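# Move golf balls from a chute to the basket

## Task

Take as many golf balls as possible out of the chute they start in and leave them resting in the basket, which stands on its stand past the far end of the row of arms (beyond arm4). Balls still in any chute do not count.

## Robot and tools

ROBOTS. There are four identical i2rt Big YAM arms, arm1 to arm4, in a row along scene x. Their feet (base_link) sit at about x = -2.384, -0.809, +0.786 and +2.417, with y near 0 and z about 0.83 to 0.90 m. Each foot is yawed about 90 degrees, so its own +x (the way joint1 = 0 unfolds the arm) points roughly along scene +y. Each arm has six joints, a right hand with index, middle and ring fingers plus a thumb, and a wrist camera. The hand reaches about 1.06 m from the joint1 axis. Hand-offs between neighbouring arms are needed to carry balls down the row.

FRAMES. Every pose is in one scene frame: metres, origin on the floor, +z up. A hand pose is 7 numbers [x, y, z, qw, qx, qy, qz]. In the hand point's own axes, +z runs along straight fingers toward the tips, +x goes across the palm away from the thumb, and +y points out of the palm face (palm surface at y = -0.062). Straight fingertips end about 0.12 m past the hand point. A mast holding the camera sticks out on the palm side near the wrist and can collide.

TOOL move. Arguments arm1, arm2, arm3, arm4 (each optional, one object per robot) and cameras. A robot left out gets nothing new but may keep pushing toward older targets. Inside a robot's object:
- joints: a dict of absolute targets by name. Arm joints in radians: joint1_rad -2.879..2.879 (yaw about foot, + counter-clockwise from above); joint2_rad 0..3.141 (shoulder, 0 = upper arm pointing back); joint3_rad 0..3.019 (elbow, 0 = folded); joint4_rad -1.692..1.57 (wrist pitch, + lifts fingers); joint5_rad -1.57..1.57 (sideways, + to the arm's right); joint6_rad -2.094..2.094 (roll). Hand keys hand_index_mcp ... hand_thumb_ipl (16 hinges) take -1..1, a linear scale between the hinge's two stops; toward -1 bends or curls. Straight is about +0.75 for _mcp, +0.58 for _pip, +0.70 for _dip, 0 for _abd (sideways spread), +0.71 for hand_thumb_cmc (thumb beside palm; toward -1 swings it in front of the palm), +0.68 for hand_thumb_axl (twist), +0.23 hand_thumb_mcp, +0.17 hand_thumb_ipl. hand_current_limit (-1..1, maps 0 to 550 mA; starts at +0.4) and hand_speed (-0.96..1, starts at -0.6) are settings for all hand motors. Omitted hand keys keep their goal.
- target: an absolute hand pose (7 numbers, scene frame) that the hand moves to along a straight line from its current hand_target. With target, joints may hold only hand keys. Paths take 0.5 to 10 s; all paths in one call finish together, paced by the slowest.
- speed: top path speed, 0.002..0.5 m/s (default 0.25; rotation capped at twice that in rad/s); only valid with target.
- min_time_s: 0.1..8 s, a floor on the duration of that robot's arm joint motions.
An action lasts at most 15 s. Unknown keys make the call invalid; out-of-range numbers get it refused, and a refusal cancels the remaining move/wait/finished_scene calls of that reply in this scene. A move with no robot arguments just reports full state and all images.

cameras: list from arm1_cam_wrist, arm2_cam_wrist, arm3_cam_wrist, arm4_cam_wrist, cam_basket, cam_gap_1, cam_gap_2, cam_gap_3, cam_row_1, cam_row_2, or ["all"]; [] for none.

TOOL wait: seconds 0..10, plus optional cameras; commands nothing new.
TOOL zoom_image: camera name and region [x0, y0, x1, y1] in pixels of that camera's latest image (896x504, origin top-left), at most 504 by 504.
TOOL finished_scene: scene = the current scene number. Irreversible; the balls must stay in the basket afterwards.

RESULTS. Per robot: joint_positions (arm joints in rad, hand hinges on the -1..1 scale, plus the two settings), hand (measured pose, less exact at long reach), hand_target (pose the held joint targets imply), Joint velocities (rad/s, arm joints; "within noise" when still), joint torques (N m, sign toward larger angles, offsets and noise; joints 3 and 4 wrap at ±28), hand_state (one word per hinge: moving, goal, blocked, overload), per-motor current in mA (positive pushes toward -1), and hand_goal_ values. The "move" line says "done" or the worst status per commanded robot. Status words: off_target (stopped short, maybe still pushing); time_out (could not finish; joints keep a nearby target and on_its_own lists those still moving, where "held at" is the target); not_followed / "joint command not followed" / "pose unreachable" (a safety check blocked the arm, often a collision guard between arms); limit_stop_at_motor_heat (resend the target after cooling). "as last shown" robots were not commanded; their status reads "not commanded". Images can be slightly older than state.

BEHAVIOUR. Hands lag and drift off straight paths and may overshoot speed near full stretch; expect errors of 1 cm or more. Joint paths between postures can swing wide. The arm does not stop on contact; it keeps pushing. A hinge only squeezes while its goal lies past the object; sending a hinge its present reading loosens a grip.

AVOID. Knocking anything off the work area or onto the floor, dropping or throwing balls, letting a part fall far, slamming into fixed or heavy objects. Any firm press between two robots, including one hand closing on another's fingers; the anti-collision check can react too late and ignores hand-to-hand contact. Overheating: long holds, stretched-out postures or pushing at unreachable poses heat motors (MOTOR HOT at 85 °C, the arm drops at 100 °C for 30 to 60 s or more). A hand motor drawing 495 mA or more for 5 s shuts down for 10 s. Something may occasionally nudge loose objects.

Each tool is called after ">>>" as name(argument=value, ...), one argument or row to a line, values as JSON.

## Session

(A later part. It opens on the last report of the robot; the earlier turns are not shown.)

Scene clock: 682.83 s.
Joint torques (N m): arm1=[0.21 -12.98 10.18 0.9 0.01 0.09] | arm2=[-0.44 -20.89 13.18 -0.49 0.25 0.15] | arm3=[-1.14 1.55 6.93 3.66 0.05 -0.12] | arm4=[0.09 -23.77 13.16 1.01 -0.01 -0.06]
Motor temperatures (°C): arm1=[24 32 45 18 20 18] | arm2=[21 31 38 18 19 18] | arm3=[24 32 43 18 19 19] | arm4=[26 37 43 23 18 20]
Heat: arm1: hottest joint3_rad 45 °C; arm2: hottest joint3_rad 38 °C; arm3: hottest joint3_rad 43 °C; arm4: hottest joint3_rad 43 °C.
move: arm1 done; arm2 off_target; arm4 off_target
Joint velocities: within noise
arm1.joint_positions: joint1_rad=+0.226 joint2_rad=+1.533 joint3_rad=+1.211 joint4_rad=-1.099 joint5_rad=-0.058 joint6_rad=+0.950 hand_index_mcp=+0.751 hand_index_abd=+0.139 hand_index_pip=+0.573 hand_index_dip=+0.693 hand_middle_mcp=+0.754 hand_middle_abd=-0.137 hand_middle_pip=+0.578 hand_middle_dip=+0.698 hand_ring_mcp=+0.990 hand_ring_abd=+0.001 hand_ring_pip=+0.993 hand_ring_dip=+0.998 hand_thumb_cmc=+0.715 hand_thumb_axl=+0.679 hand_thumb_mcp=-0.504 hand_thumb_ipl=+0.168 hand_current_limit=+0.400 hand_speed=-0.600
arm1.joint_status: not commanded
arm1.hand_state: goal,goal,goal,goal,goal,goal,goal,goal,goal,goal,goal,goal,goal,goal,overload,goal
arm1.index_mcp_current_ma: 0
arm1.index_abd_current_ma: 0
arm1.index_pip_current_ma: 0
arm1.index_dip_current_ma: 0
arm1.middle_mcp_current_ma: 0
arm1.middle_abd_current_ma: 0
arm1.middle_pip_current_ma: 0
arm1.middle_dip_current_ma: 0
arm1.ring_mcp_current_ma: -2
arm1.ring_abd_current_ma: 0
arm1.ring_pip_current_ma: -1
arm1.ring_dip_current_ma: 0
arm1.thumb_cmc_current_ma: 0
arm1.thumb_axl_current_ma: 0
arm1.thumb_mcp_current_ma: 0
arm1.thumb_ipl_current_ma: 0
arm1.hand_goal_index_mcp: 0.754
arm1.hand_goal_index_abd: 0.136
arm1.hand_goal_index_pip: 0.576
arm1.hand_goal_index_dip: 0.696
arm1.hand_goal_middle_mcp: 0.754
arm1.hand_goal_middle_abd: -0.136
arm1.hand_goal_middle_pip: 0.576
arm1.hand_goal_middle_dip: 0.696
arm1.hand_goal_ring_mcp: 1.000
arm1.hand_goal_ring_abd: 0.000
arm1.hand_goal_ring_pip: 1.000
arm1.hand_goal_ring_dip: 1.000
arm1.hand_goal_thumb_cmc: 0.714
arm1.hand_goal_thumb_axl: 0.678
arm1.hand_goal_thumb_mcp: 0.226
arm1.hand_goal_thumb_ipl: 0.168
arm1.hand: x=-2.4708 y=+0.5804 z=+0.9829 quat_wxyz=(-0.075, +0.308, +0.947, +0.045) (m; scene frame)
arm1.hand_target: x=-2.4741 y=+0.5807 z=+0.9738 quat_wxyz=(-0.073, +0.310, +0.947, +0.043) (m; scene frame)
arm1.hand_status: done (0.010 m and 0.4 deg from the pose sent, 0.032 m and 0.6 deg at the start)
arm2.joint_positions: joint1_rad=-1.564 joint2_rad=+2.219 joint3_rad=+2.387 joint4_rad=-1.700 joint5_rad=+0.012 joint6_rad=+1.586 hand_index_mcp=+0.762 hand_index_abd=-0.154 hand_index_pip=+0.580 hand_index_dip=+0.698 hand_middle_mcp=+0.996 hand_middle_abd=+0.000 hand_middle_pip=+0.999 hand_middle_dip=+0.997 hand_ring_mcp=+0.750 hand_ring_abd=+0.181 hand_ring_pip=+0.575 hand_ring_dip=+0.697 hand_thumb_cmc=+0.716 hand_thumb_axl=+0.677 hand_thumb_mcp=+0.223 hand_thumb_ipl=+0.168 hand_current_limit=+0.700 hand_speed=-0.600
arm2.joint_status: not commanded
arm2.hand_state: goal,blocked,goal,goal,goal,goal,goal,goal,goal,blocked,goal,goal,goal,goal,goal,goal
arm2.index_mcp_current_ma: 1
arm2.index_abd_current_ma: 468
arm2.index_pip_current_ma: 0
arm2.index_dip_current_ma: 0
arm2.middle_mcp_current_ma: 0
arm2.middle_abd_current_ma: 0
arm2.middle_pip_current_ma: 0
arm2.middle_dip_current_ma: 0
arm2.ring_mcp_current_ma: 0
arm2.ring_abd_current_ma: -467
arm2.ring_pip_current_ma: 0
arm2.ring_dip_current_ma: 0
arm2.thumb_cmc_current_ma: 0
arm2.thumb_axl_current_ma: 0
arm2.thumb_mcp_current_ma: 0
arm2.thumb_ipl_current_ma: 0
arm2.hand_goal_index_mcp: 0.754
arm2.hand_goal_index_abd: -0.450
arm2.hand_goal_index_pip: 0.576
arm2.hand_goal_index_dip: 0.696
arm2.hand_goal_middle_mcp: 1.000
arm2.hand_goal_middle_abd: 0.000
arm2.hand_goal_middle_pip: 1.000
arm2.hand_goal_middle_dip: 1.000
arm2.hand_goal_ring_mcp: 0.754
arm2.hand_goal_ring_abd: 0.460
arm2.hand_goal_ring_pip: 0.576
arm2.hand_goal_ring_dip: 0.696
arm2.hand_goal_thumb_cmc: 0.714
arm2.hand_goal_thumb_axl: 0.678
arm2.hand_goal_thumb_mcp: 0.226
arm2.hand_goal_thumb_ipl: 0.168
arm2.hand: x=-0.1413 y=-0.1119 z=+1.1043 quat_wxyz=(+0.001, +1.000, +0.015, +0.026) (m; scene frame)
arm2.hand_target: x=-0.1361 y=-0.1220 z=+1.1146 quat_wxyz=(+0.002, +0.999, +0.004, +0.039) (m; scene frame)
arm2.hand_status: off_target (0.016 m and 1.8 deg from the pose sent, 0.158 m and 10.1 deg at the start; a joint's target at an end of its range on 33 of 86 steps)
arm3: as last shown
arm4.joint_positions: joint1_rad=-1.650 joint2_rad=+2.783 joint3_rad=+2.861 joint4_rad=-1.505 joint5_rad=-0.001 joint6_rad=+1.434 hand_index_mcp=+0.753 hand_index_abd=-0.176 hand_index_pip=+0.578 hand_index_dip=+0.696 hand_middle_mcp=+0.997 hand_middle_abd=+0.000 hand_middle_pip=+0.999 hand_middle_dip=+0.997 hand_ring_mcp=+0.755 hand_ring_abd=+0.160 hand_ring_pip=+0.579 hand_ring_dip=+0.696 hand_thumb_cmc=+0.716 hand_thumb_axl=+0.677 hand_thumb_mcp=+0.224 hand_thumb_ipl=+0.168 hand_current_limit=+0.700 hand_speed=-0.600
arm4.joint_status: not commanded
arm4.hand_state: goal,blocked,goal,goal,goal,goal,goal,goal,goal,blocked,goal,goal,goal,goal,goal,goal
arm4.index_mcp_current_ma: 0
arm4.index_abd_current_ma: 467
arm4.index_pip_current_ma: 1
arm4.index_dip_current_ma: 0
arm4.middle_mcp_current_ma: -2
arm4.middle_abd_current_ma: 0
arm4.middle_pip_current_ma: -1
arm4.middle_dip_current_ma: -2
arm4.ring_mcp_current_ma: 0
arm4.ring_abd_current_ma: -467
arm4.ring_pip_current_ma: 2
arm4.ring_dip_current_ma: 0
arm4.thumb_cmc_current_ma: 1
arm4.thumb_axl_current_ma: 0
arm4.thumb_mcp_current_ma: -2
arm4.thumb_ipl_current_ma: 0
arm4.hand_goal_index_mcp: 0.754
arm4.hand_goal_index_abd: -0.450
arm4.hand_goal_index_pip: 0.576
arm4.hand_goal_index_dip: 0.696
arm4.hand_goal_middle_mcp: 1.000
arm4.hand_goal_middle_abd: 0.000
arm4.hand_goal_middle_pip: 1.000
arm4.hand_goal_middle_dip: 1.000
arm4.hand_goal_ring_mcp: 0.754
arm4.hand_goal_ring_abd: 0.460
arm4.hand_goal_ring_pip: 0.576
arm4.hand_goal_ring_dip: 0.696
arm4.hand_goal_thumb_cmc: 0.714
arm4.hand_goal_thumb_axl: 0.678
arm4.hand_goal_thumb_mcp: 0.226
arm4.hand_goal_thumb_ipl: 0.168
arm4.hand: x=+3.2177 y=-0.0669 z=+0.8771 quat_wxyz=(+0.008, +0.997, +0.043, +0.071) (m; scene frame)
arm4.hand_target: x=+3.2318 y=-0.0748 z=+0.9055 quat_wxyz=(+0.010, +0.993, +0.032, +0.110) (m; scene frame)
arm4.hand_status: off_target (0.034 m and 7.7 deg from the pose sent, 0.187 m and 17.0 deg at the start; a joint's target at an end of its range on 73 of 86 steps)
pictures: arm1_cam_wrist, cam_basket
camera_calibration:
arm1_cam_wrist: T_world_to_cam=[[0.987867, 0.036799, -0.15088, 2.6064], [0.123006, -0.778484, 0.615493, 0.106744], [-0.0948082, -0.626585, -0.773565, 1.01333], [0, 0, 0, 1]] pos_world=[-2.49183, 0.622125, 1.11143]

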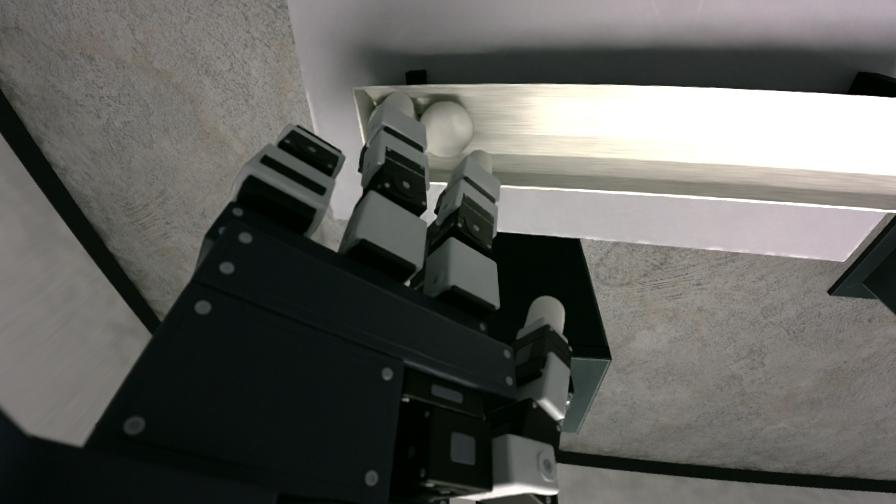

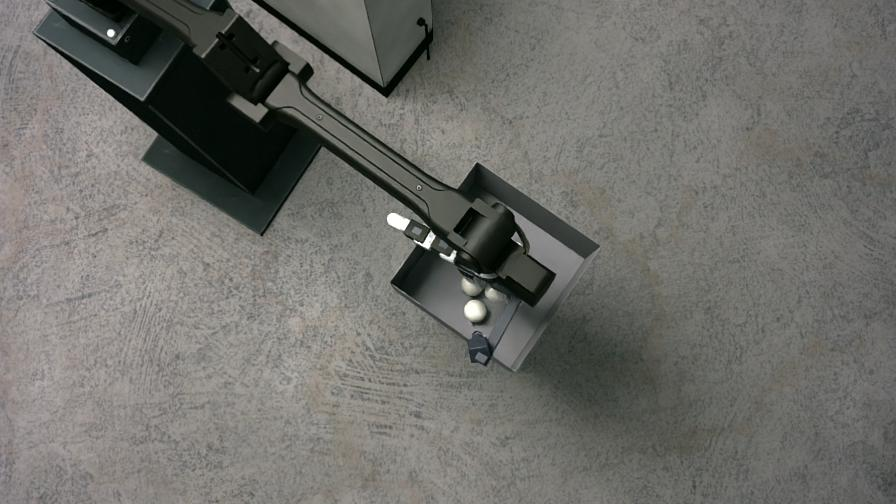

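>>> move(
  arm1={"target": [-2.4737, 0.5799, 0.9516, -0.0731, 0.3101, 0.9468, 0.0425], "speed": 0.04},
  arm3={"target": [0.08, -0.01, 1.06, -0.5, -0.5, 0.5, 0.5], "speed": 0.15},
  arm4={"joints": {"hand_index_abd": 0.05, "hand_ring_abd": -0.05}},
  cameras=["arm1_cam_wrist", "cam_basket", "arm3_cam_wrist"],
)

>>> zoom_image(
  camera="arm1_cam_wrist",
  region=[300, 0, 600, 200],
)

Scene clock: 688.37 s.
Joint torques (N m): arm1=[0.15 -12.63 9.81 1.06 0.01 0.08] | arm2=[-0.56 -20.84 13.18 -0.5 0.25 0.16] | arm3=[-3.25 -15.44 8.54 3.93 -0.08 0.08] | arm4=[0.15 -23.88 13.19 1.01 0 -0.07]
Motor temperatures (°C): arm1=[24 32 44 18 20 18] | arm2=[21 32 38 18 19 18] | arm3=[24 31 43 19 19 19] | arm4=[26 36 43 23 18 20]
Heat: arm1: hottest joint3_rad 44 °C; arm2: hottest joint3_rad 38 °C; arm3: hottest joint3_rad 43 °C; arm4: hottest joint3_rad 43 °C.
move: arm1 off_target; arm3 off_target; arm4 done
Joint velocities: within noise
arm1.joint_positions: joint1_rad=+0.226 joint2_rad=+1.548 joint3_rad=+1.172 joint4_rad=-1.046 joint5_rad=-0.058 joint6_rad=+0.950 hand_index_mcp=+0.751 hand_index_abd=+0.139 hand_index_pip=+0.573 hand_index_dip=+0.693 hand_middle_mcp=+0.757 hand_middle_abd=-0.134 hand_middle_pip=+0.578 hand_middle_dip=+0.698 hand_ring_mcp=+0.990 hand_ring_abd=+0.001 hand_ring_pip=+0.993 hand_ring_dip=+0.998 hand_thumb_cmc=+0.715 hand_thumb_axl=+0.679 hand_thumb_mcp=-0.504 hand_thumb_ipl=+0.168 hand_current_limit=+0.400 hand_speed=-0.600
arm1.joint_status: not commanded
arm1.hand_state: goal,goal,goal,goal,goal,goal,goal,goal,goal,goal,goal,goal,goal,goal,overload,goal
arm1.index_mcp_current_ma: 0
arm1.index_abd_current_ma: 0
arm1.index_pip_current_ma: 0
arm1.index_dip_current_ma: 0
arm1.middle_mcp_current_ma: 0
arm1.middle_abd_current_ma: 0
arm1.middle_pip_current_ma: 0
arm1.middle_dip_current_ma: 0
arm1.ring_mcp_current_ma: -2
arm1.ring_abd_current_ma: 0
arm1.ring_pip_current_ma: -1
arm1.ring_dip_current_ma: 0
arm1.thumb_cmc_current_ma: 0
arm1.thumb_axl_current_ma: 0
arm1.thumb_mcp_current_ma: 0
arm1.thumb_ipl_current_ma: 0
arm1.hand_goal_index_mcp: 0.754
arm1.hand_goal_index_abd: 0.136
arm1.hand_goal_index_pip: 0.576
arm1.hand_goal_index_dip: 0.696
arm1.hand_goal_middle_mcp: 0.754
arm1.hand_goal_middle_abd: -0.136
arm1.hand_goal_middle_pip: 0.576
arm1.hand_goal_middle_dip: 0.696
arm1.hand_goal_ring_mcp: 1.000
arm1.hand_goal_ring_abd: 0.000
arm1.hand_goal_ring_pip: 1.000
arm1.hand_goal_ring_dip: 1.000
arm1.hand_goal_thumb_cmc: 0.714
arm1.hand_goal_thumb_axl: 0.678
arm1.hand_goal_thumb_mcp: 0.226
arm1.hand_goal_thumb_ipl: 0.168
arm1.hand: x=-2.4706 y=+0.5792 z=+0.9627 quat_wxyz=(-0.075, +0.308, +0.947, +0.045) (m; scene frame)
arm1.hand_target: x=-2.4736 y=+0.5796 z=+0.9516 quat_wxyz=(-0.073, +0.310, +0.947, +0.042) (m; scene frame)
arm1.hand_status: off_target (0.012 m and 0.4 deg from the pose sent, 0.031 m and 0.4 deg at the start)
arm2: as last shown
arm3.joint_positions: joint1_rad=+1.449 joint2_rad=+1.988 joint3_rad=+1.004 joint4_rad=+0.907 joint5_rad=-0.113 joint6_rad=-0.003 hand_index_mcp=+0.762 hand_index_abd=-0.001 hand_index_pip=+0.577 hand_index_dip=+0.696 hand_middle_mcp=+1.000 hand_middle_abd=+0.001 hand_middle_pip=+0.999 hand_middle_dip=+0.997 hand_ring_mcp=+0.762 hand_ring_abd=+0.003 hand_ring_pip=+0.578 hand_ring_dip=+0.698 hand_thumb_cmc=+0.722 hand_thumb_axl=+0.677 hand_thumb_mcp=+0.224 hand_thumb_ipl=+0.168 hand_current_limit=+0.400 hand_speed=-0.600
arm3.joint_status: not commanded
arm3.hand_state: goal,goal,goal,goal,goal,goal,goal,goal,goal,goal,goal,goal,goal,goal,goal,goal
arm3.index_mcp_current_ma: 19
arm3.index_abd_current_ma: -2
arm3.index_pip_current_ma: 2
arm3.index_dip_current_ma: 0
arm3.middle_mcp_current_ma: 0
arm3.middle_abd_current_ma: 1
arm3.middle_pip_current_ma: -2
arm3.middle_dip_current_ma: -5
arm3.ring_mcp_current_ma: 20
arm3.ring_abd_current_ma: 5
arm3.ring_pip_current_ma: 3
arm3.ring_dip_current_ma: 4
arm3.thumb_cmc_current_ma: 18
arm3.thumb_axl_current_ma: -1
arm3.thumb_mcp_current_ma: -6
arm3.thumb_ipl_current_ma: 0
arm3.hand_goal_index_mcp: 0.754
arm3.hand_goal_index_abd: 0.000
arm3.hand_goal_index_pip: 0.576
arm3.hand_goal_index_dip: 0.696
arm3.hand_goal_middle_mcp: 1.000
arm3.hand_goal_middle_abd: 0.000
arm3.hand_goal_middle_pip: 1.000
arm3.hand_goal_middle_dip: 1.000
arm3.hand_goal_ring_mcp: 0.754
arm3.hand_goal_ring_abd: 0.000
arm3.hand_goal_ring_pip: 0.576
arm3.hand_goal_ring_dip: 0.696
arm3.hand_goal_thumb_cmc: 0.714
arm3.hand_goal_thumb_axl: 0.678
arm3.hand_goal_thumb_mcp: 0.226
arm3.hand_goal_thumb_ipl: 0.168
arm3.hand: x=+0.0867 y=-0.0215 z=+1.0301 quat_wxyz=(-0.484, -0.522, +0.513, +0.480) (m; scene frame)
arm3.hand_target: x=+0.0817 y=-0.0102 z=+1.0598 quat_wxyz=(-0.500, -0.500, +0.500, +0.500) (m; scene frame)
arm3.hand_status: off_target (0.033 m and 4.1 deg from the pose sent, 0.580 m and 33.5 deg at the start)
arm4.joint_positions: joint1_rad=-1.650 joint2_rad=+2.783 joint3_rad=+2.861 joint4_rad=-1.505 joint5_rad=-0.001 joint6_rad=+1.434 hand_index_mcp=+0.753 hand_index_abd=+0.048 hand_index_pip=+0.578 hand_index_dip=+0.696 hand_middle_mcp=+0.997 hand_middle_abd=+0.000 hand_middle_pip=+0.999 hand_middle_dip=+0.997 hand_ring_mcp=+0.755 hand_ring_abd=-0.045 hand_ring_pip=+0.579 hand_ring_dip=+0.696 hand_thumb_cmc=+0.716 hand_thumb_axl=+0.677 hand_thumb_mcp=+0.224 hand_thumb_ipl=+0.168 hand_current_limit=+0.700 hand_speed=-0.600
arm4.joint_status: all done
arm4.hand_state: goal,goal,goal,goal,goal,goal,goal,goal,goal,goal,goal,goal,goal,goal,goal,goal
arm4.index_mcp_current_ma: 0
arm4.index_abd_current_ma: -1
arm4.index_pip_current_ma: 1
arm4.index_dip_current_ma: 0
arm4.middle_mcp_current_ma: -2
arm4.middle_abd_current_ma: 0
arm4.middle_pip_current_ma: -1
arm4.middle_dip_current_ma: -2
arm4.ring_mcp_current_ma: 0
arm4.ring_abd_current_ma: 3
arm4.ring_pip_current_ma: 2
arm4.ring_dip_current_ma: 0
arm4.thumb_cmc_current_ma: 1
arm4.thumb_axl_current_ma: 0
arm4.thumb_mcp_current_ma: -2
arm4.thumb_ipl_current_ma: 0
arm4.hand_goal_index_mcp: 0.754
arm4.hand_goal_index_abd: 0.050
arm4.hand_goal_index_pip: 0.576
arm4.hand_goal_index_dip: 0.696
arm4.hand_goal_middle_mcp: 1.000
arm4.hand_goal_middle_abd: 0.000
arm4.hand_goal_middle_pip: 1.000
arm4.hand_goal_middle_dip: 1.000
arm4.hand_goal_ring_mcp: 0.754
arm4.hand_goal_ring_abd: -0.050
arm4.hand_goal_ring_pip: 0.576
arm4.hand_goal_ring_dip: 0.696
arm4.hand_goal_thumb_cmc: 0.714
arm4.hand_goal_thumb_axl: 0.678
arm4.hand_goal_thumb_mcp: 0.226
arm4.hand_goal_thumb_ipl: 0.168
arm4.hand: x=+3.2177 y=-0.0669 z=+0.8771 quat_wxyz=(+0.008, +0.997, +0.043, +0.071) (m; scene frame)
arm4.hand_target: x=+3.2318 y=-0.0748 z=+0.9055 quat_wxyz=(+0.010, +0.993, +0.032, +0.110) (m; scene frame)
arm4.hand_status: not commanded
pictures: arm1_cam_wrist, arm3_cam_wrist, cam_basket
camera_calibration:
arm1_cam_wrist: T_world_to_cam=[[0.987877, 0.0368113, -0.150812, 2.60322], [0.123, -0.778303, 0.615724, 0.117914], [-0.0947117, -0.626809, -0.773395, 0.997083], [0, 0, 0, 1]] pos_world=[-2.49173, 0.620925, 1.09113]
arm3_cam_wrist: T_world_to_cam=[[-0.0360583, 0.802678, 0.595322, -0.560446], [0.792301, 0.386023, -0.472489, 0.36967], [-0.609064, 0.454637, -0.649882, 0.85702], [0, 0, 0, 1]] pos_world=[0.208881, -0.0824763, 1.06527]

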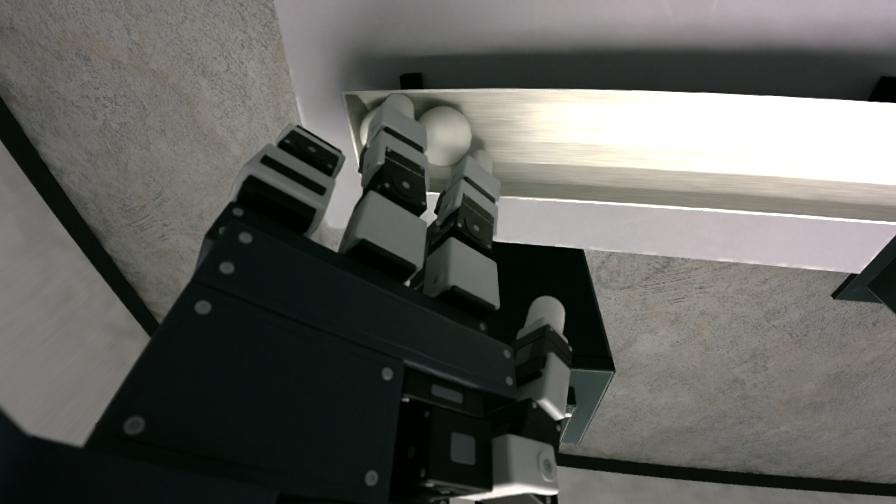

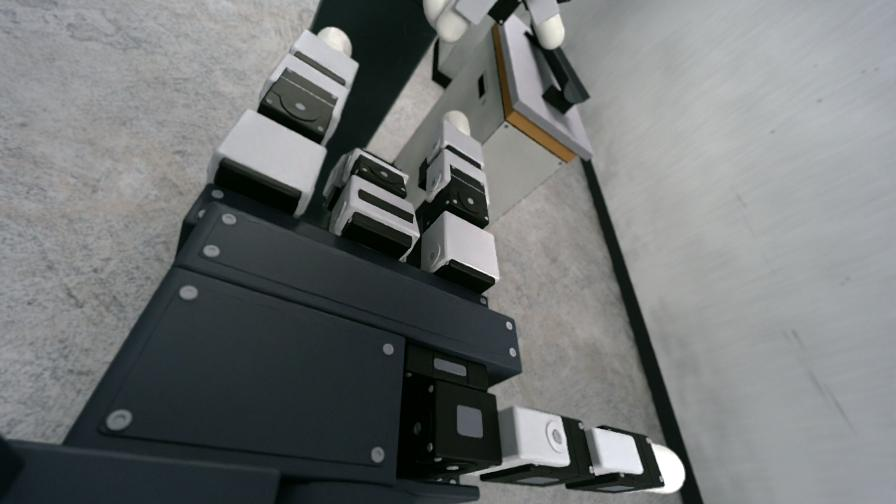

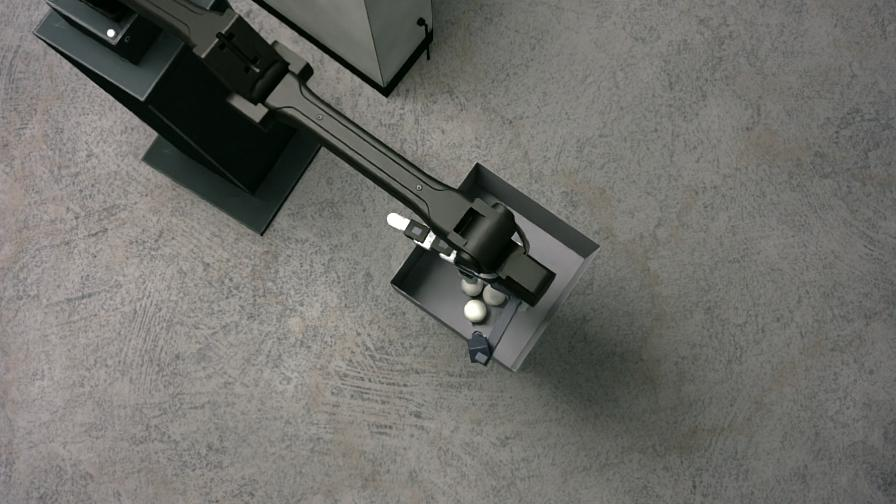

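Scaled by 1.680 from the camera's 896x504 image, which has a finer 1280x720 frame.

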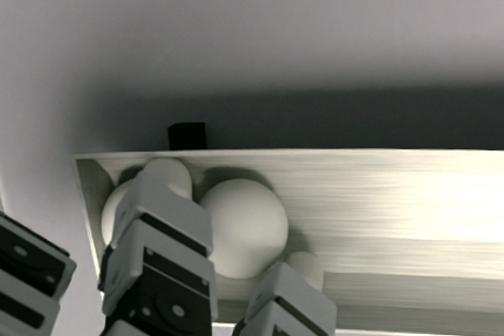

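>>> move(
  arm1={"target": [-2.4737, 0.5805, 0.9486, -0.0731, 0.3101, 0.9468, 0.0425], "speed": 0.04},
  arm3={"target": [0.03, 0.0, 1.068, -0.5, -0.5, 0.5, 0.5], "speed": 0.1},
  arm4={"target": [3.18, -0.07, 1.10, 0, 1, 0, 0.02], "speed": 0.15},
  cameras=["arm1_cam_wrist", "arm3_cam_wrist"],
)

>>> zoom_image(
  camera="arm1_cam_wrist",
  region=[300, 0, 600, 200],
)

>>> zoom_image(
  camera="arm3_cam_wrist",
  region=[250, 0, 550, 200],
)

Scene clock: 693.13 s.
Joint torques (N m): arm1=[0.03 -12.34 9.51 1.28 0.01 0.06] | arm2=[-0.56 -20.89 13.16 -0.47 0.25 0.17] | arm3=[-3.25 -15.79 9.43 2.4 -0.1 0.08] | arm4=[0.44 -22.83 8.23 0.49 0.17 -0.12]
Motor temperatures (°C): arm1=[24 32 43 18 20 18] | arm2=[21 33 38 18 19 18] | arm3=[24 31 43 19 19 19] | arm4=[26 37 43 23 18 20]
Heat: arm1: hottest joint3_rad 43 °C; arm2: hottest joint3_rad 38 °C; arm3: hottest joint3_rad 43 °C; arm4: hottest joint3_rad 43 °C.
move: arm1 off_target; arm3 off_target; arm4 off_target
Joint velocities: within noise
arm1.joint_positions: joint1_rad=+0.226 joint2_rad=+1.548 joint3_rad=+1.172 joint4_rad=-1.042 joint5_rad=-0.058 joint6_rad=+0.950 hand_index_mcp=+0.751 hand_index_abd=+0.139 hand_index_pip=+0.573 hand_index_dip=+0.693 hand_middle_mcp=+0.762 hand_middle_abd=-0.129 hand_middle_pip=+0.579 hand_middle_dip=+0.698 hand_ring_mcp=+0.990 hand_ring_abd=+0.001 hand_ring_pip=+0.993 hand_ring_dip=+0.998 hand_thumb_cmc=+0.715 hand_thumb_axl=+0.679 hand_thumb_mcp=-0.504 hand_thumb_ipl=+0.168 hand_current_limit=+0.400 hand_speed=-0.600
arm1.joint_status: not commanded
arm1.hand_state: goal,goal,goal,goal,goal,goal,goal,goal,goal,goal,goal,goal,goal,goal,overload,goal
arm1.index_mcp_current_ma: 0
arm1.index_abd_current_ma: 0
arm1.index_pip_current_ma: 0
arm1.index_dip_current_ma: 0
arm1.middle_mcp_current_ma: 1
arm1.middle_abd_current_ma: 1
arm1.middle_pip_current_ma: 0
arm1.middle_dip_current_ma: 0
arm1.ring_mcp_current_ma: -2
arm1.ring_abd_current_ma: 0
arm1.ring_pip_current_ma: -1
arm1.ring_dip_current_ma: 0
arm1.thumb_cmc_current_ma: 0
arm1.thumb_axl_current_ma: 0
arm1.thumb_mcp_current_ma: 0
arm1.thumb_ipl_current_ma: 0
arm1.hand_goal_index_mcp: 0.754
arm1.hand_goal_index_abd: 0.136
arm1.hand_goal_index_pip: 0.576
arm1.hand_goal_index_dip: 0.696
arm1.hand_goal_middle_mcp: 0.754
arm1.hand_goal_middle_abd: -0.136
arm1.hand_goal_middle_pip: 0.576
arm1.hand_goal_middle_dip: 0.696
arm1.hand_goal_ring_mcp: 1.000
arm1.hand_goal_ring_abd: 0.000
arm1.hand_goal_ring_pip: 1.000
arm1.hand_goal_ring_dip: 1.000
arm1.hand_goal_thumb_cmc: 0.714
arm1.hand_goal_thumb_axl: 0.678
arm1.hand_goal_thumb_mcp: 0.226
arm1.hand_goal_thumb_ipl: 0.168
arm1.hand: x=-2.4709 y=+0.5800 z=+0.9630 quat_wxyz=(-0.076, +0.308, +0.947, +0.046) (m; scene frame)
arm1.hand_target: x=-2.4735 y=+0.5801 z=+0.9488 quat_wxyz=(-0.073, +0.310, +0.947, +0.042) (m; scene frame)
arm1.hand_status: off_target (0.015 m and 0.6 deg from the pose sent, 0.015 m and 0.4 deg at the start)
arm2: as last shown
arm2.index_abd_current_ma: 467
arm3.joint_positions: joint1_rad=+1.441 joint2_rad=+2.045 joint3_rad=+1.170 joint4_rad=+0.842 joint5_rad=-0.119 joint6_rad=-0.003 hand_index_mcp=+0.762 hand_index_abd=-0.001 hand_index_pip=+0.577 hand_index_dip=+0.696 hand_middle_mcp=+1.000 hand_middle_abd=+0.001 hand_middle_pip=+0.999 hand_middle_dip=+0.997 hand_ring_mcp=+0.762 hand_ring_abd=+0.003 hand_ring_pip=+0.578 hand_ring_dip=+0.698 hand_thumb_cmc=+0.722 hand_thumb_axl=+0.677 hand_thumb_mcp=+0.224 hand_thumb_ipl=+0.168 hand_current_limit=+0.400 hand_speed=-0.600
arm3.joint_status: not commanded
arm3.hand_state: goal,goal,goal,goal,goal,goal,goal,goal,goal,goal,goal,goal,goal,goal,goal,goal
arm3.index_mcp_current_ma: 19
arm3.index_abd_current_ma: -2
arm3.index_pip_current_ma: 2
arm3.index_dip_current_ma: 0
arm3.middle_mcp_current_ma: 0
arm3.middle_abd_current_ma: 1
arm3.middle_pip_current_ma: -2
arm3.middle_dip_current_ma: -5
arm3.ring_mcp_current_ma: 20
arm3.ring_abd_current_ma: 5
arm3.ring_pip_current_ma: 3
arm3.ring_dip_current_ma: 4
arm3.thumb_cmc_current_ma: 18
arm3.thumb_axl_current_ma: -1
arm3.thumb_mcp_current_ma: -5
arm3.thumb_ipl_current_ma: 0
arm3.hand_goal_index_mcp: 0.754
arm3.hand_goal_index_abd: 0.000
arm3.hand_goal_index_pip: 0.576
arm3.hand_goal_index_dip: 0.696
arm3.hand_goal_middle_mcp: 1.000
arm3.hand_goal_middle_abd: 0.000
arm3.hand_goal_middle_pip: 1.000
arm3.hand_goal_middle_dip: 1.000
arm3.hand_goal_ring_mcp: 0.754
arm3.hand_goal_ring_abd: 0.000
arm3.hand_goal_ring_pip: 0.576
arm3.hand_goal_ring_dip: 0.696
arm3.hand_goal_thumb_cmc: 0.714
arm3.hand_goal_thumb_axl: 0.678
arm3.hand_goal_thumb_mcp: 0.226
arm3.hand_goal_thumb_ipl: 0.168
arm3.hand: x=+0.0397 y=-0.0126 z=+1.0533 quat_wxyz=(-0.494, -0.512, +0.502, +0.492) (m; scene frame)
arm3.hand_target: x=+0.0313 y=+0.0000 z=+1.0679 quat_wxyz=(-0.500, -0.500, +0.500, +0.500) (m; scene frame)
arm3.hand_status: off_target (0.022 m and 1.8 deg from the pose sent, 0.071 m and 4.2 deg at the start)
arm4.joint_positions: joint1_rad=-1.650 joint2_rad=+2.497 joint3_rad=+2.865 joint4_rad=-1.694 joint5_rad=+0.014 joint6_rad=+1.445 hand_index_mcp=+0.753 hand_index_abd=+0.048 hand_index_pip=+0.578 hand_index_dip=+0.696 hand_middle_mcp=+0.997 hand_middle_abd=+0.000 hand_middle_pip=+0.999 hand_middle_dip=+0.997 hand_ring_mcp=+0.755 hand_ring_abd=-0.046 hand_ring_pip=+0.579 hand_ring_dip=+0.696 hand_thumb_cmc=+0.716 hand_thumb_axl=+0.677 hand_thumb_mcp=+0.224 hand_thumb_ipl=+0.168 hand_current_limit=+0.700 hand_speed=-0.600
arm4.joint_status: not commanded
arm4.hand_state: goal,goal,goal,goal,goal,goal,goal,goal,goal,goal,goal,goal,goal,goal,goal,goal
arm4.index_mcp_current_ma: 0
arm4.index_abd_current_ma: -1
arm4.index_pip_current_ma: 1
arm4.index_dip_current_ma: 0
arm4.middle_mcp_current_ma: -2
arm4.middle_abd_current_ma: 0
arm4.middle_pip_current_ma: -1
arm4.middle_dip_current_ma: -2
arm4.ring_mcp_current_ma: 0
arm4.ring_abd_current_ma: 3
arm4.ring_pip_current_ma: 2
arm4.ring_dip_current_ma: 0
arm4.thumb_cmc_current_ma: 1
arm4.thumb_axl_current_ma: 0
arm4.thumb_mcp_current_ma: -2
arm4.thumb_ipl_current_ma: 0
arm4.hand_goal_index_mcp: 0.754
arm4.hand_goal_index_abd: 0.050
arm4.hand_goal_index_pip: 0.576
arm4.hand_goal_index_dip: 0.696
arm4.hand_goal_middle_mcp: 1.000
arm4.hand_goal_middle_abd: 0.000
arm4.hand_goal_middle_pip: 1.000
arm4.hand_goal_middle_dip: 1.000
arm4.hand_goal_ring_mcp: 0.754
arm4.hand_goal_ring_abd: -0.050
arm4.hand_goal_ring_pip: 0.576
arm4.hand_goal_ring_dip: 0.696
arm4.hand_goal_thumb_cmc: 0.714
arm4.hand_goal_thumb_axl: 0.678
arm4.hand_goal_thumb_mcp: 0.226
arm4.hand_goal_thumb_ipl: 0.168
arm4.hand: x=+3.1822 y=-0.0669 z=+1.0933 quat_wxyz=(+0.019, +0.992, +0.037, +0.120) (m; scene frame)
arm4.hand_target: x=+3.1791 y=-0.0700 z=+1.0995 quat_wxyz=(+0.020, +0.992, +0.031, +0.122) (m; scene frame)
arm4.hand_status: off_target (0.008 m and 12.5 deg from the pose sent, 0.226 m and 7.7 deg at the start; a joint's target at an end of its range on 53 of 60 steps)
pictures: arm1_cam_wrist, arm3_cam_wrist
camera_calibration:
arm1_cam_wrist: T_world_to_cam=[[0.987725, 0.0372869, -0.151687, 2.60366], [0.123605, -0.780315, 0.61305, 0.123608], [-0.0955049, -0.624274, -0.775345, 0.996287], [0, 0, 0, 1]] pos_world=[-2.49183, 0.621327, 1.09163]
arm3_cam_wrist: T_world_to_cam=[[-0.0100705, 0.80049, 0.599261, -0.588236], [0.771442, 0.38752, -0.504683, 0.449275], [-0.63622, 0.457213, -0.621434, 0.810668], [0, 0, 0, 1]] pos_world=[0.163249, -0.0738739, 1.08303]

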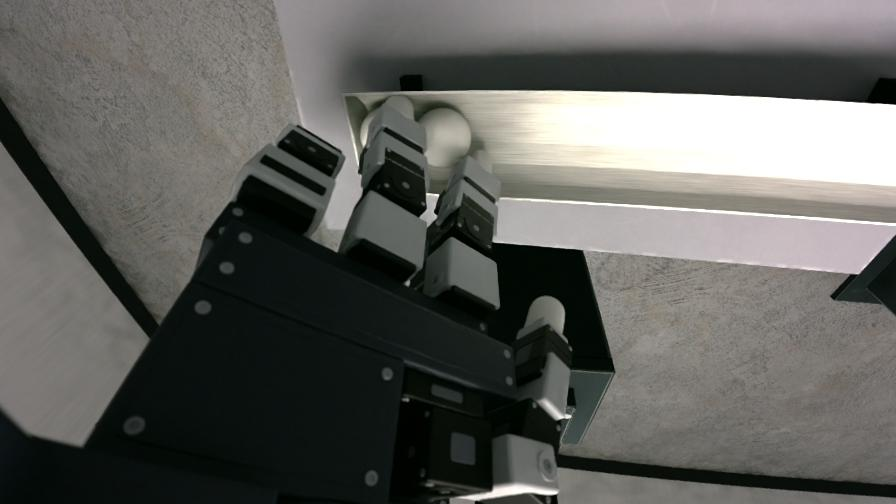

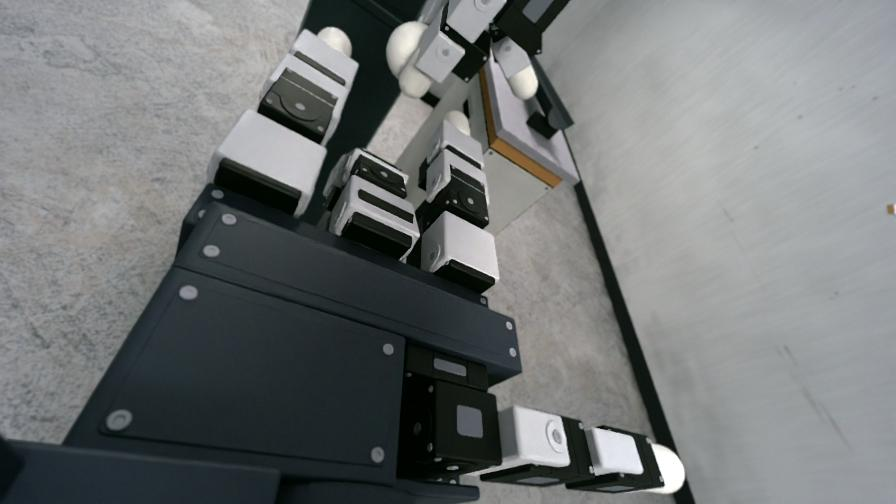

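Scaled by 1.680 from the camera's 896x504 image, which has a finer 1280x720 frame.

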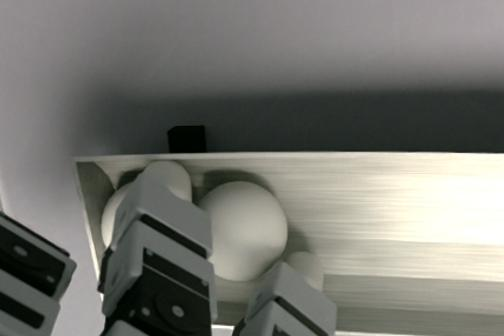

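Scaled by 1.680 from the camera's 896x504 image, which has a finer 1280x720 frame.

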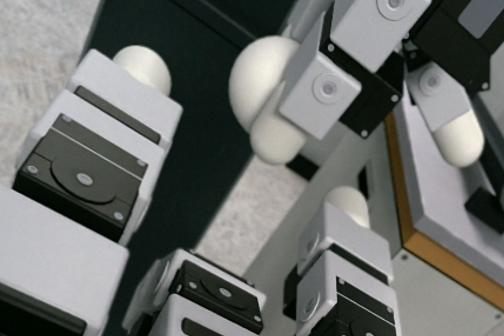

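>>> move(
  arm1={"joints": {"hand_index_abd": -0.22, "hand_middle_abd": 0.22}},
  arm3={"target": [-0.023, 0.0, 1.074, -0.5, -0.5, 0.5, 0.5], "speed": 0.06},
  arm4={"joints": {"joint1_rad": -1.5, "joint2_rad": 1.75, "joint3_rad": 1.9, "joint4_rad": -1.6, "joint5_rad": 0, "joint6_rad": 1.53, "hand_index_abd": 0, "hand_ring_abd": 0, "hand_current_limit": 0.4}, "min_time_s": 3},
  cameras=["arm1_cam_wrist", "arm3_cam_wrist", "cam_basket"],
)

>>> zoom_image(
  camera="arm1_cam_wrist",
  region=[300, 0, 600, 200],
)

>>> zoom_image(
  camera="arm3_cam_wrist",
  region=[250, 0, 550, 200],
)

Scene clock: 698.20 s.
Joint torques (N m): arm1=[0.21 -12.34 9.59 1.18 -0.13 0.07] | arm2=[-0.56 -20.89 13.16 -0.49 0.25 0.15] | arm3=[-2.49 -17.32 10.18 2.4 0.05 0.08] | arm4=[1.26 -16.03 7.53 0.9 0 -0.08]
Motor temperatures (°C): arm1=[24 31 43 18 20 18] | arm2=[21 33 38 18 19 18] | arm3=[24 32 43 18 19 19] | arm4=[26 37 42 23 18 20]
Heat: arm1: hottest joint3_rad 43 °C; arm2: hottest joint3_rad 38 °C; arm3: hottest joint3_rad 43 °C; arm4: hottest joint3_rad 42 °C.
move: arm1 off_target; arm3 off_target; arm4 done
Joint velocities: within noise
arm1.joint_positions: joint1_rad=+0.226 joint2_rad=+1.549 joint3_rad=+1.172 joint4_rad=-1.040 joint5_rad=-0.054 joint6_rad=+0.950 hand_index_mcp=+0.751 hand_index_abd=+0.091 hand_index_pip=+0.573 hand_index_dip=+0.693 hand_middle_mcp=+0.761 hand_middle_abd=-0.058 hand_middle_pip=+0.580 hand_middle_dip=+0.698 hand_ring_mcp=+0.991 hand_ring_abd=+0.001 hand_ring_pip=+0.993 hand_ring_dip=+0.998 hand_thumb_cmc=+0.715 hand_thumb_axl=+0.679 hand_thumb_mcp=-0.504 hand_thumb_ipl=+0.168 hand_current_limit=+0.400 hand_speed=-0.600
arm1.joint_status: hand_index_abd off_target (ended at +0.091, target -0.220); hand_middle_abd off_target (ended at -0.058, target +0.220)
arm1.hand_state: goal,blocked,goal,goal,goal,blocked,goal,goal,goal,goal,goal,goal,goal,goal,overload,goal
arm1.index_mcp_current_ma: 0
arm1.index_abd_current_ma: 385
arm1.index_pip_current_ma: 0
arm1.index_dip_current_ma: 0
arm1.middle_mcp_current_ma: 1
arm1.middle_abd_current_ma: -385
arm1.middle_pip_current_ma: 0
arm1.middle_dip_current_ma: 0
arm1.ring_mcp_current_ma: -2
arm1.ring_abd_current_ma: 0
arm1.ring_pip_current_ma: -1
arm1.ring_dip_current_ma: 0
arm1.thumb_cmc_current_ma: 0
arm1.thumb_axl_current_ma: 0
arm1.thumb_mcp_current_ma: 0
arm1.thumb_ipl_current_ma: 0
arm1.hand_goal_index_mcp: 0.754
arm1.hand_goal_index_abd: -0.220
arm1.hand_goal_index_pip: 0.576
arm1.hand_goal_index_dip: 0.696
arm1.hand_goal_middle_mcp: 0.754
arm1.hand_goal_middle_abd: 0.220
arm1.hand_goal_middle_pip: 0.576
arm1.hand_goal_middle_dip: 0.696
arm1.hand_goal_ring_mcp: 1.000
arm1.hand_goal_ring_abd: 0.000
arm1.hand_goal_ring_pip: 1.000
arm1.hand_goal_ring_dip: 1.000
arm1.hand_goal_thumb_cmc: 0.714
arm1.hand_goal_thumb_axl: 0.678
arm1.hand_goal_thumb_mcp: 0.226
arm1.hand_goal_thumb_ipl: 0.168
arm1.hand: x=-2.4704 y=+0.5804 z=+0.9625 quat_wxyz=(-0.075, +0.308, +0.947, +0.047) (m; scene frame)
arm1.hand_target: x=-2.4734 y=+0.5800 z=+0.9487 quat_wxyz=(-0.073, +0.310, +0.947, +0.042) (m; scene frame)
arm1.hand_status: not commanded
arm2: as last shown
arm2.index_abd_current_ma: 468
arm3.joint_positions: joint1_rad=+1.441 joint2_rad=+2.131 joint3_rad=+1.353 joint4_rad=+0.741 joint5_rad=-0.113 joint6_rad=-0.003 hand_index_mcp=+0.762 hand_index_abd=-0.001 hand_index_pip=+0.577 hand_index_dip=+0.696 hand_middle_mcp=+1.000 hand_middle_abd=+0.001 hand_middle_pip=+0.999 hand_middle_dip=+0.997 hand_ring_mcp=+0.762 hand_ring_abd=+0.003 hand_ring_pip=+0.578 hand_ring_dip=+0.698 hand_thumb_cmc=+0.722 hand_thumb_axl=+0.677 hand_thumb_mcp=+0.224 hand_thumb_ipl=+0.168 hand_current_limit=+0.400 hand_speed=-0.600
arm3.joint_status: not commanded
arm3.hand_state: goal,goal,goal,goal,goal,goal,goal,goal,goal,goal,goal,goal,goal,goal,goal,goal
arm3.index_mcp_current_ma: 19
arm3.index_abd_current_ma: -2
arm3.index_pip_current_ma: 2
arm3.index_dip_current_ma: 0
arm3.middle_mcp_current_ma: 0
arm3.middle_abd_current_ma: 1
arm3.middle_pip_current_ma: -2
arm3.middle_dip_current_ma: -5
arm3.ring_mcp_current_ma: 20
arm3.ring_abd_current_ma: 5
arm3.ring_pip_current_ma: 3
arm3.ring_dip_current_ma: 4
arm3.thumb_cmc_current_ma: 18
arm3.thumb_axl_current_ma: -1
arm3.thumb_mcp_current_ma: -5
arm3.thumb_ipl_current_ma: 0
arm3.hand_goal_index_mcp: 0.754
arm3.hand_goal_index_abd: 0.000
arm3.hand_goal_index_pip: 0.576
arm3.hand_goal_index_dip: 0.696
arm3.hand_goal_middle_mcp: 1.000
arm3.hand_goal_middle_abd: 0.000
arm3.hand_goal_middle_pip: 1.000
arm3.hand_goal_middle_dip: 1.000
arm3.hand_goal_ring_mcp: 0.754
arm3.hand_goal_ring_abd: 0.000
arm3.hand_goal_ring_pip: 0.576
arm3.hand_goal_ring_dip: 0.696
arm3.hand_goal_thumb_cmc: 0.714
arm3.hand_goal_thumb_axl: 0.678
arm3.hand_goal_thumb_mcp: 0.226
arm3.hand_goal_thumb_ipl: 0.168
arm3.hand: x=-0.0129 y=-0.0059 z=+1.0568 quat_wxyz=(-0.492, -0.511, +0.504, +0.493) (m; scene frame)
arm3.hand_target: x=-0.0216 y=-0.0001 z=+1.0741 quat_wxyz=(-0.500, -0.500, +0.500, +0.500) (m; scene frame)
arm3.hand_status: off_target (0.021 m and 1.9 deg from the pose sent, 0.067 m and 1.8 deg at the start)
arm4.joint_positions: joint1_rad=-1.507 joint2_rad=+1.768 joint3_rad=+1.910 joint4_rad=-1.610 joint5_rad=+0.002 joint6_rad=+1.517 hand_index_mcp=+0.753 hand_index_abd=+0.003 hand_index_pip=+0.578 hand_index_dip=+0.696 hand_middle_mcp=+0.997 hand_middle_abd=+0.000 hand_middle_pip=+0.999 hand_middle_dip=+0.997 hand_ring_mcp=+0.755 hand_ring_abd=-0.002 hand_ring_pip=+0.579 hand_ring_dip=+0.696 hand_thumb_cmc=+0.716 hand_thumb_axl=+0.677 hand_thumb_mcp=+0.223 hand_thumb_ipl=+0.168 hand_current_limit=+0.400 hand_speed=-0.600
arm4.joint_status: all done
arm4.hand_state: goal,goal,goal,goal,goal,goal,goal,goal,goal,goal,goal,goal,goal,goal,goal,goal
arm4.index_mcp_current_ma: 0
arm4.index_abd_current_ma: 2
arm4.index_pip_current_ma: 1
arm4.index_dip_current_ma: 0
arm4.middle_mcp_current_ma: -2
arm4.middle_abd_current_ma: 0
arm4.middle_pip_current_ma: -1
arm4.middle_dip_current_ma: -2
arm4.ring_mcp_current_ma: 0
arm4.ring_abd_current_ma: -1
arm4.ring_pip_current_ma: 2
arm4.ring_dip_current_ma: 0
arm4.thumb_cmc_current_ma: 1
arm4.thumb_axl_current_ma: 0
arm4.thumb_mcp_current_ma: -2
arm4.thumb_ipl_current_ma: 0
arm4.hand_goal_index_mcp: 0.754
arm4.hand_goal_index_abd: 0.000
arm4.hand_goal_index_pip: 0.576
arm4.hand_goal_index_dip: 0.696
arm4.hand_goal_middle_mcp: 1.000
arm4.hand_goal_middle_abd: 0.000
arm4.hand_goal_middle_pip: 1.000
arm4.hand_goal_middle_dip: 1.000
arm4.hand_goal_ring_mcp: 0.754
arm4.hand_goal_ring_abd: 0.000
arm4.hand_goal_ring_pip: 0.576
arm4.hand_goal_ring_dip: 0.696
arm4.hand_goal_thumb_cmc: 0.714
arm4.hand_goal_thumb_axl: 0.678
arm4.hand_goal_thumb_mcp: 0.226
arm4.hand_goal_thumb_ipl: 0.168
arm4.hand: x=+2.9717 y=+0.0262 z=+1.1890 quat_wxyz=(+0.001, +0.996, +0.073, +0.051) (m; scene frame)
arm4.hand_target: x=+2.9683 y=+0.0304 z=+1.1941 quat_wxyz=(+0.000, +0.996, +0.070, +0.059) (m; scene frame)
arm4.hand_status: not commanded
pictures: arm1_cam_wrist, arm3_cam_wrist, cam_basket
camera_calibration:
arm1_cam_wrist: T_world_to_cam=[[0.988213, 0.036847, -0.148583, 2.60158], [0.121204, -0.781211, 0.612388, 0.119438], [-0.0935101, -0.623179, -0.776469, 1.00161], [0, 0, 0, 1]] pos_world=[-2.49173, 0.621628, 1.09113]
arm3_cam_wrist: T_world_to_cam=[[-0.00670746, 0.80065, 0.599095, -0.596086], [0.775454, 0.382431, -0.502412, 0.486631], [-0.631369, 0.4612, -0.623432, 0.778477], [0, 0, 0, 1]] pos_world=[0.110148, -0.0678809, 1.08693]

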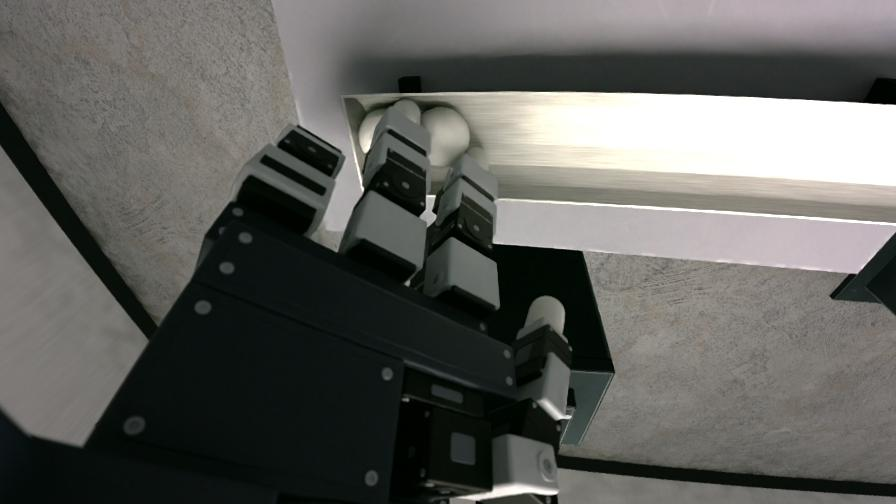

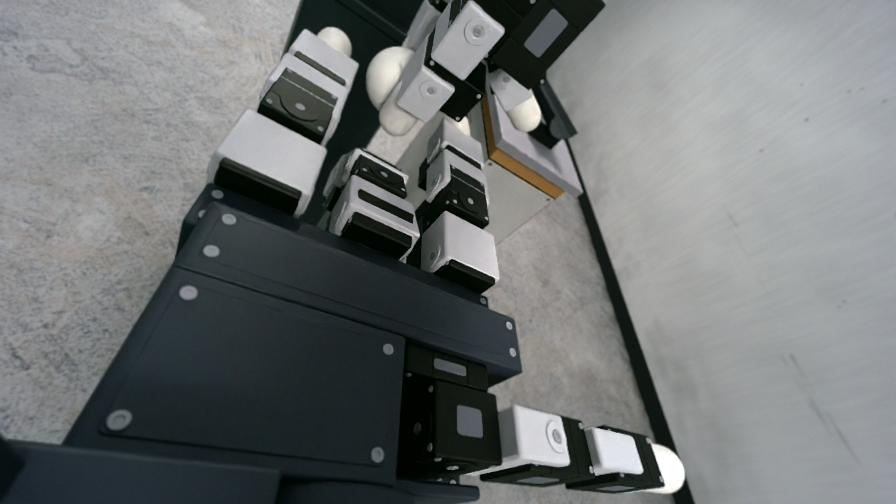

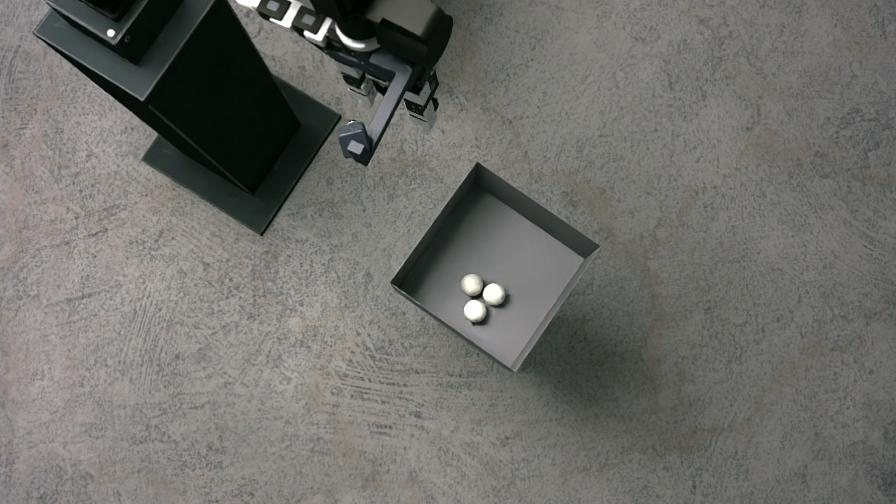

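Scaled by 1.680 from the camera's 896x504 image, which has a finer 1280x720 frame.

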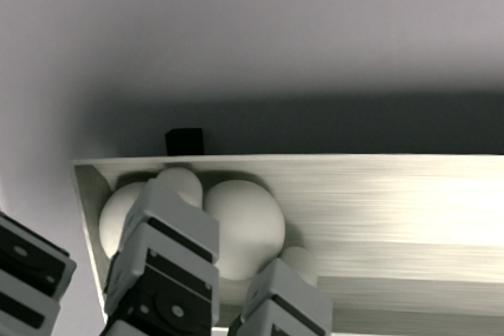

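Scaled by 1.680 from the camera's 896x504 image, which has a finer 1280x720 frame.

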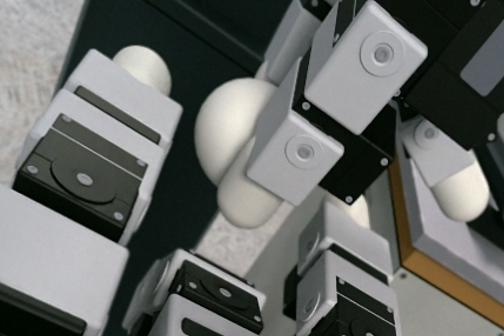

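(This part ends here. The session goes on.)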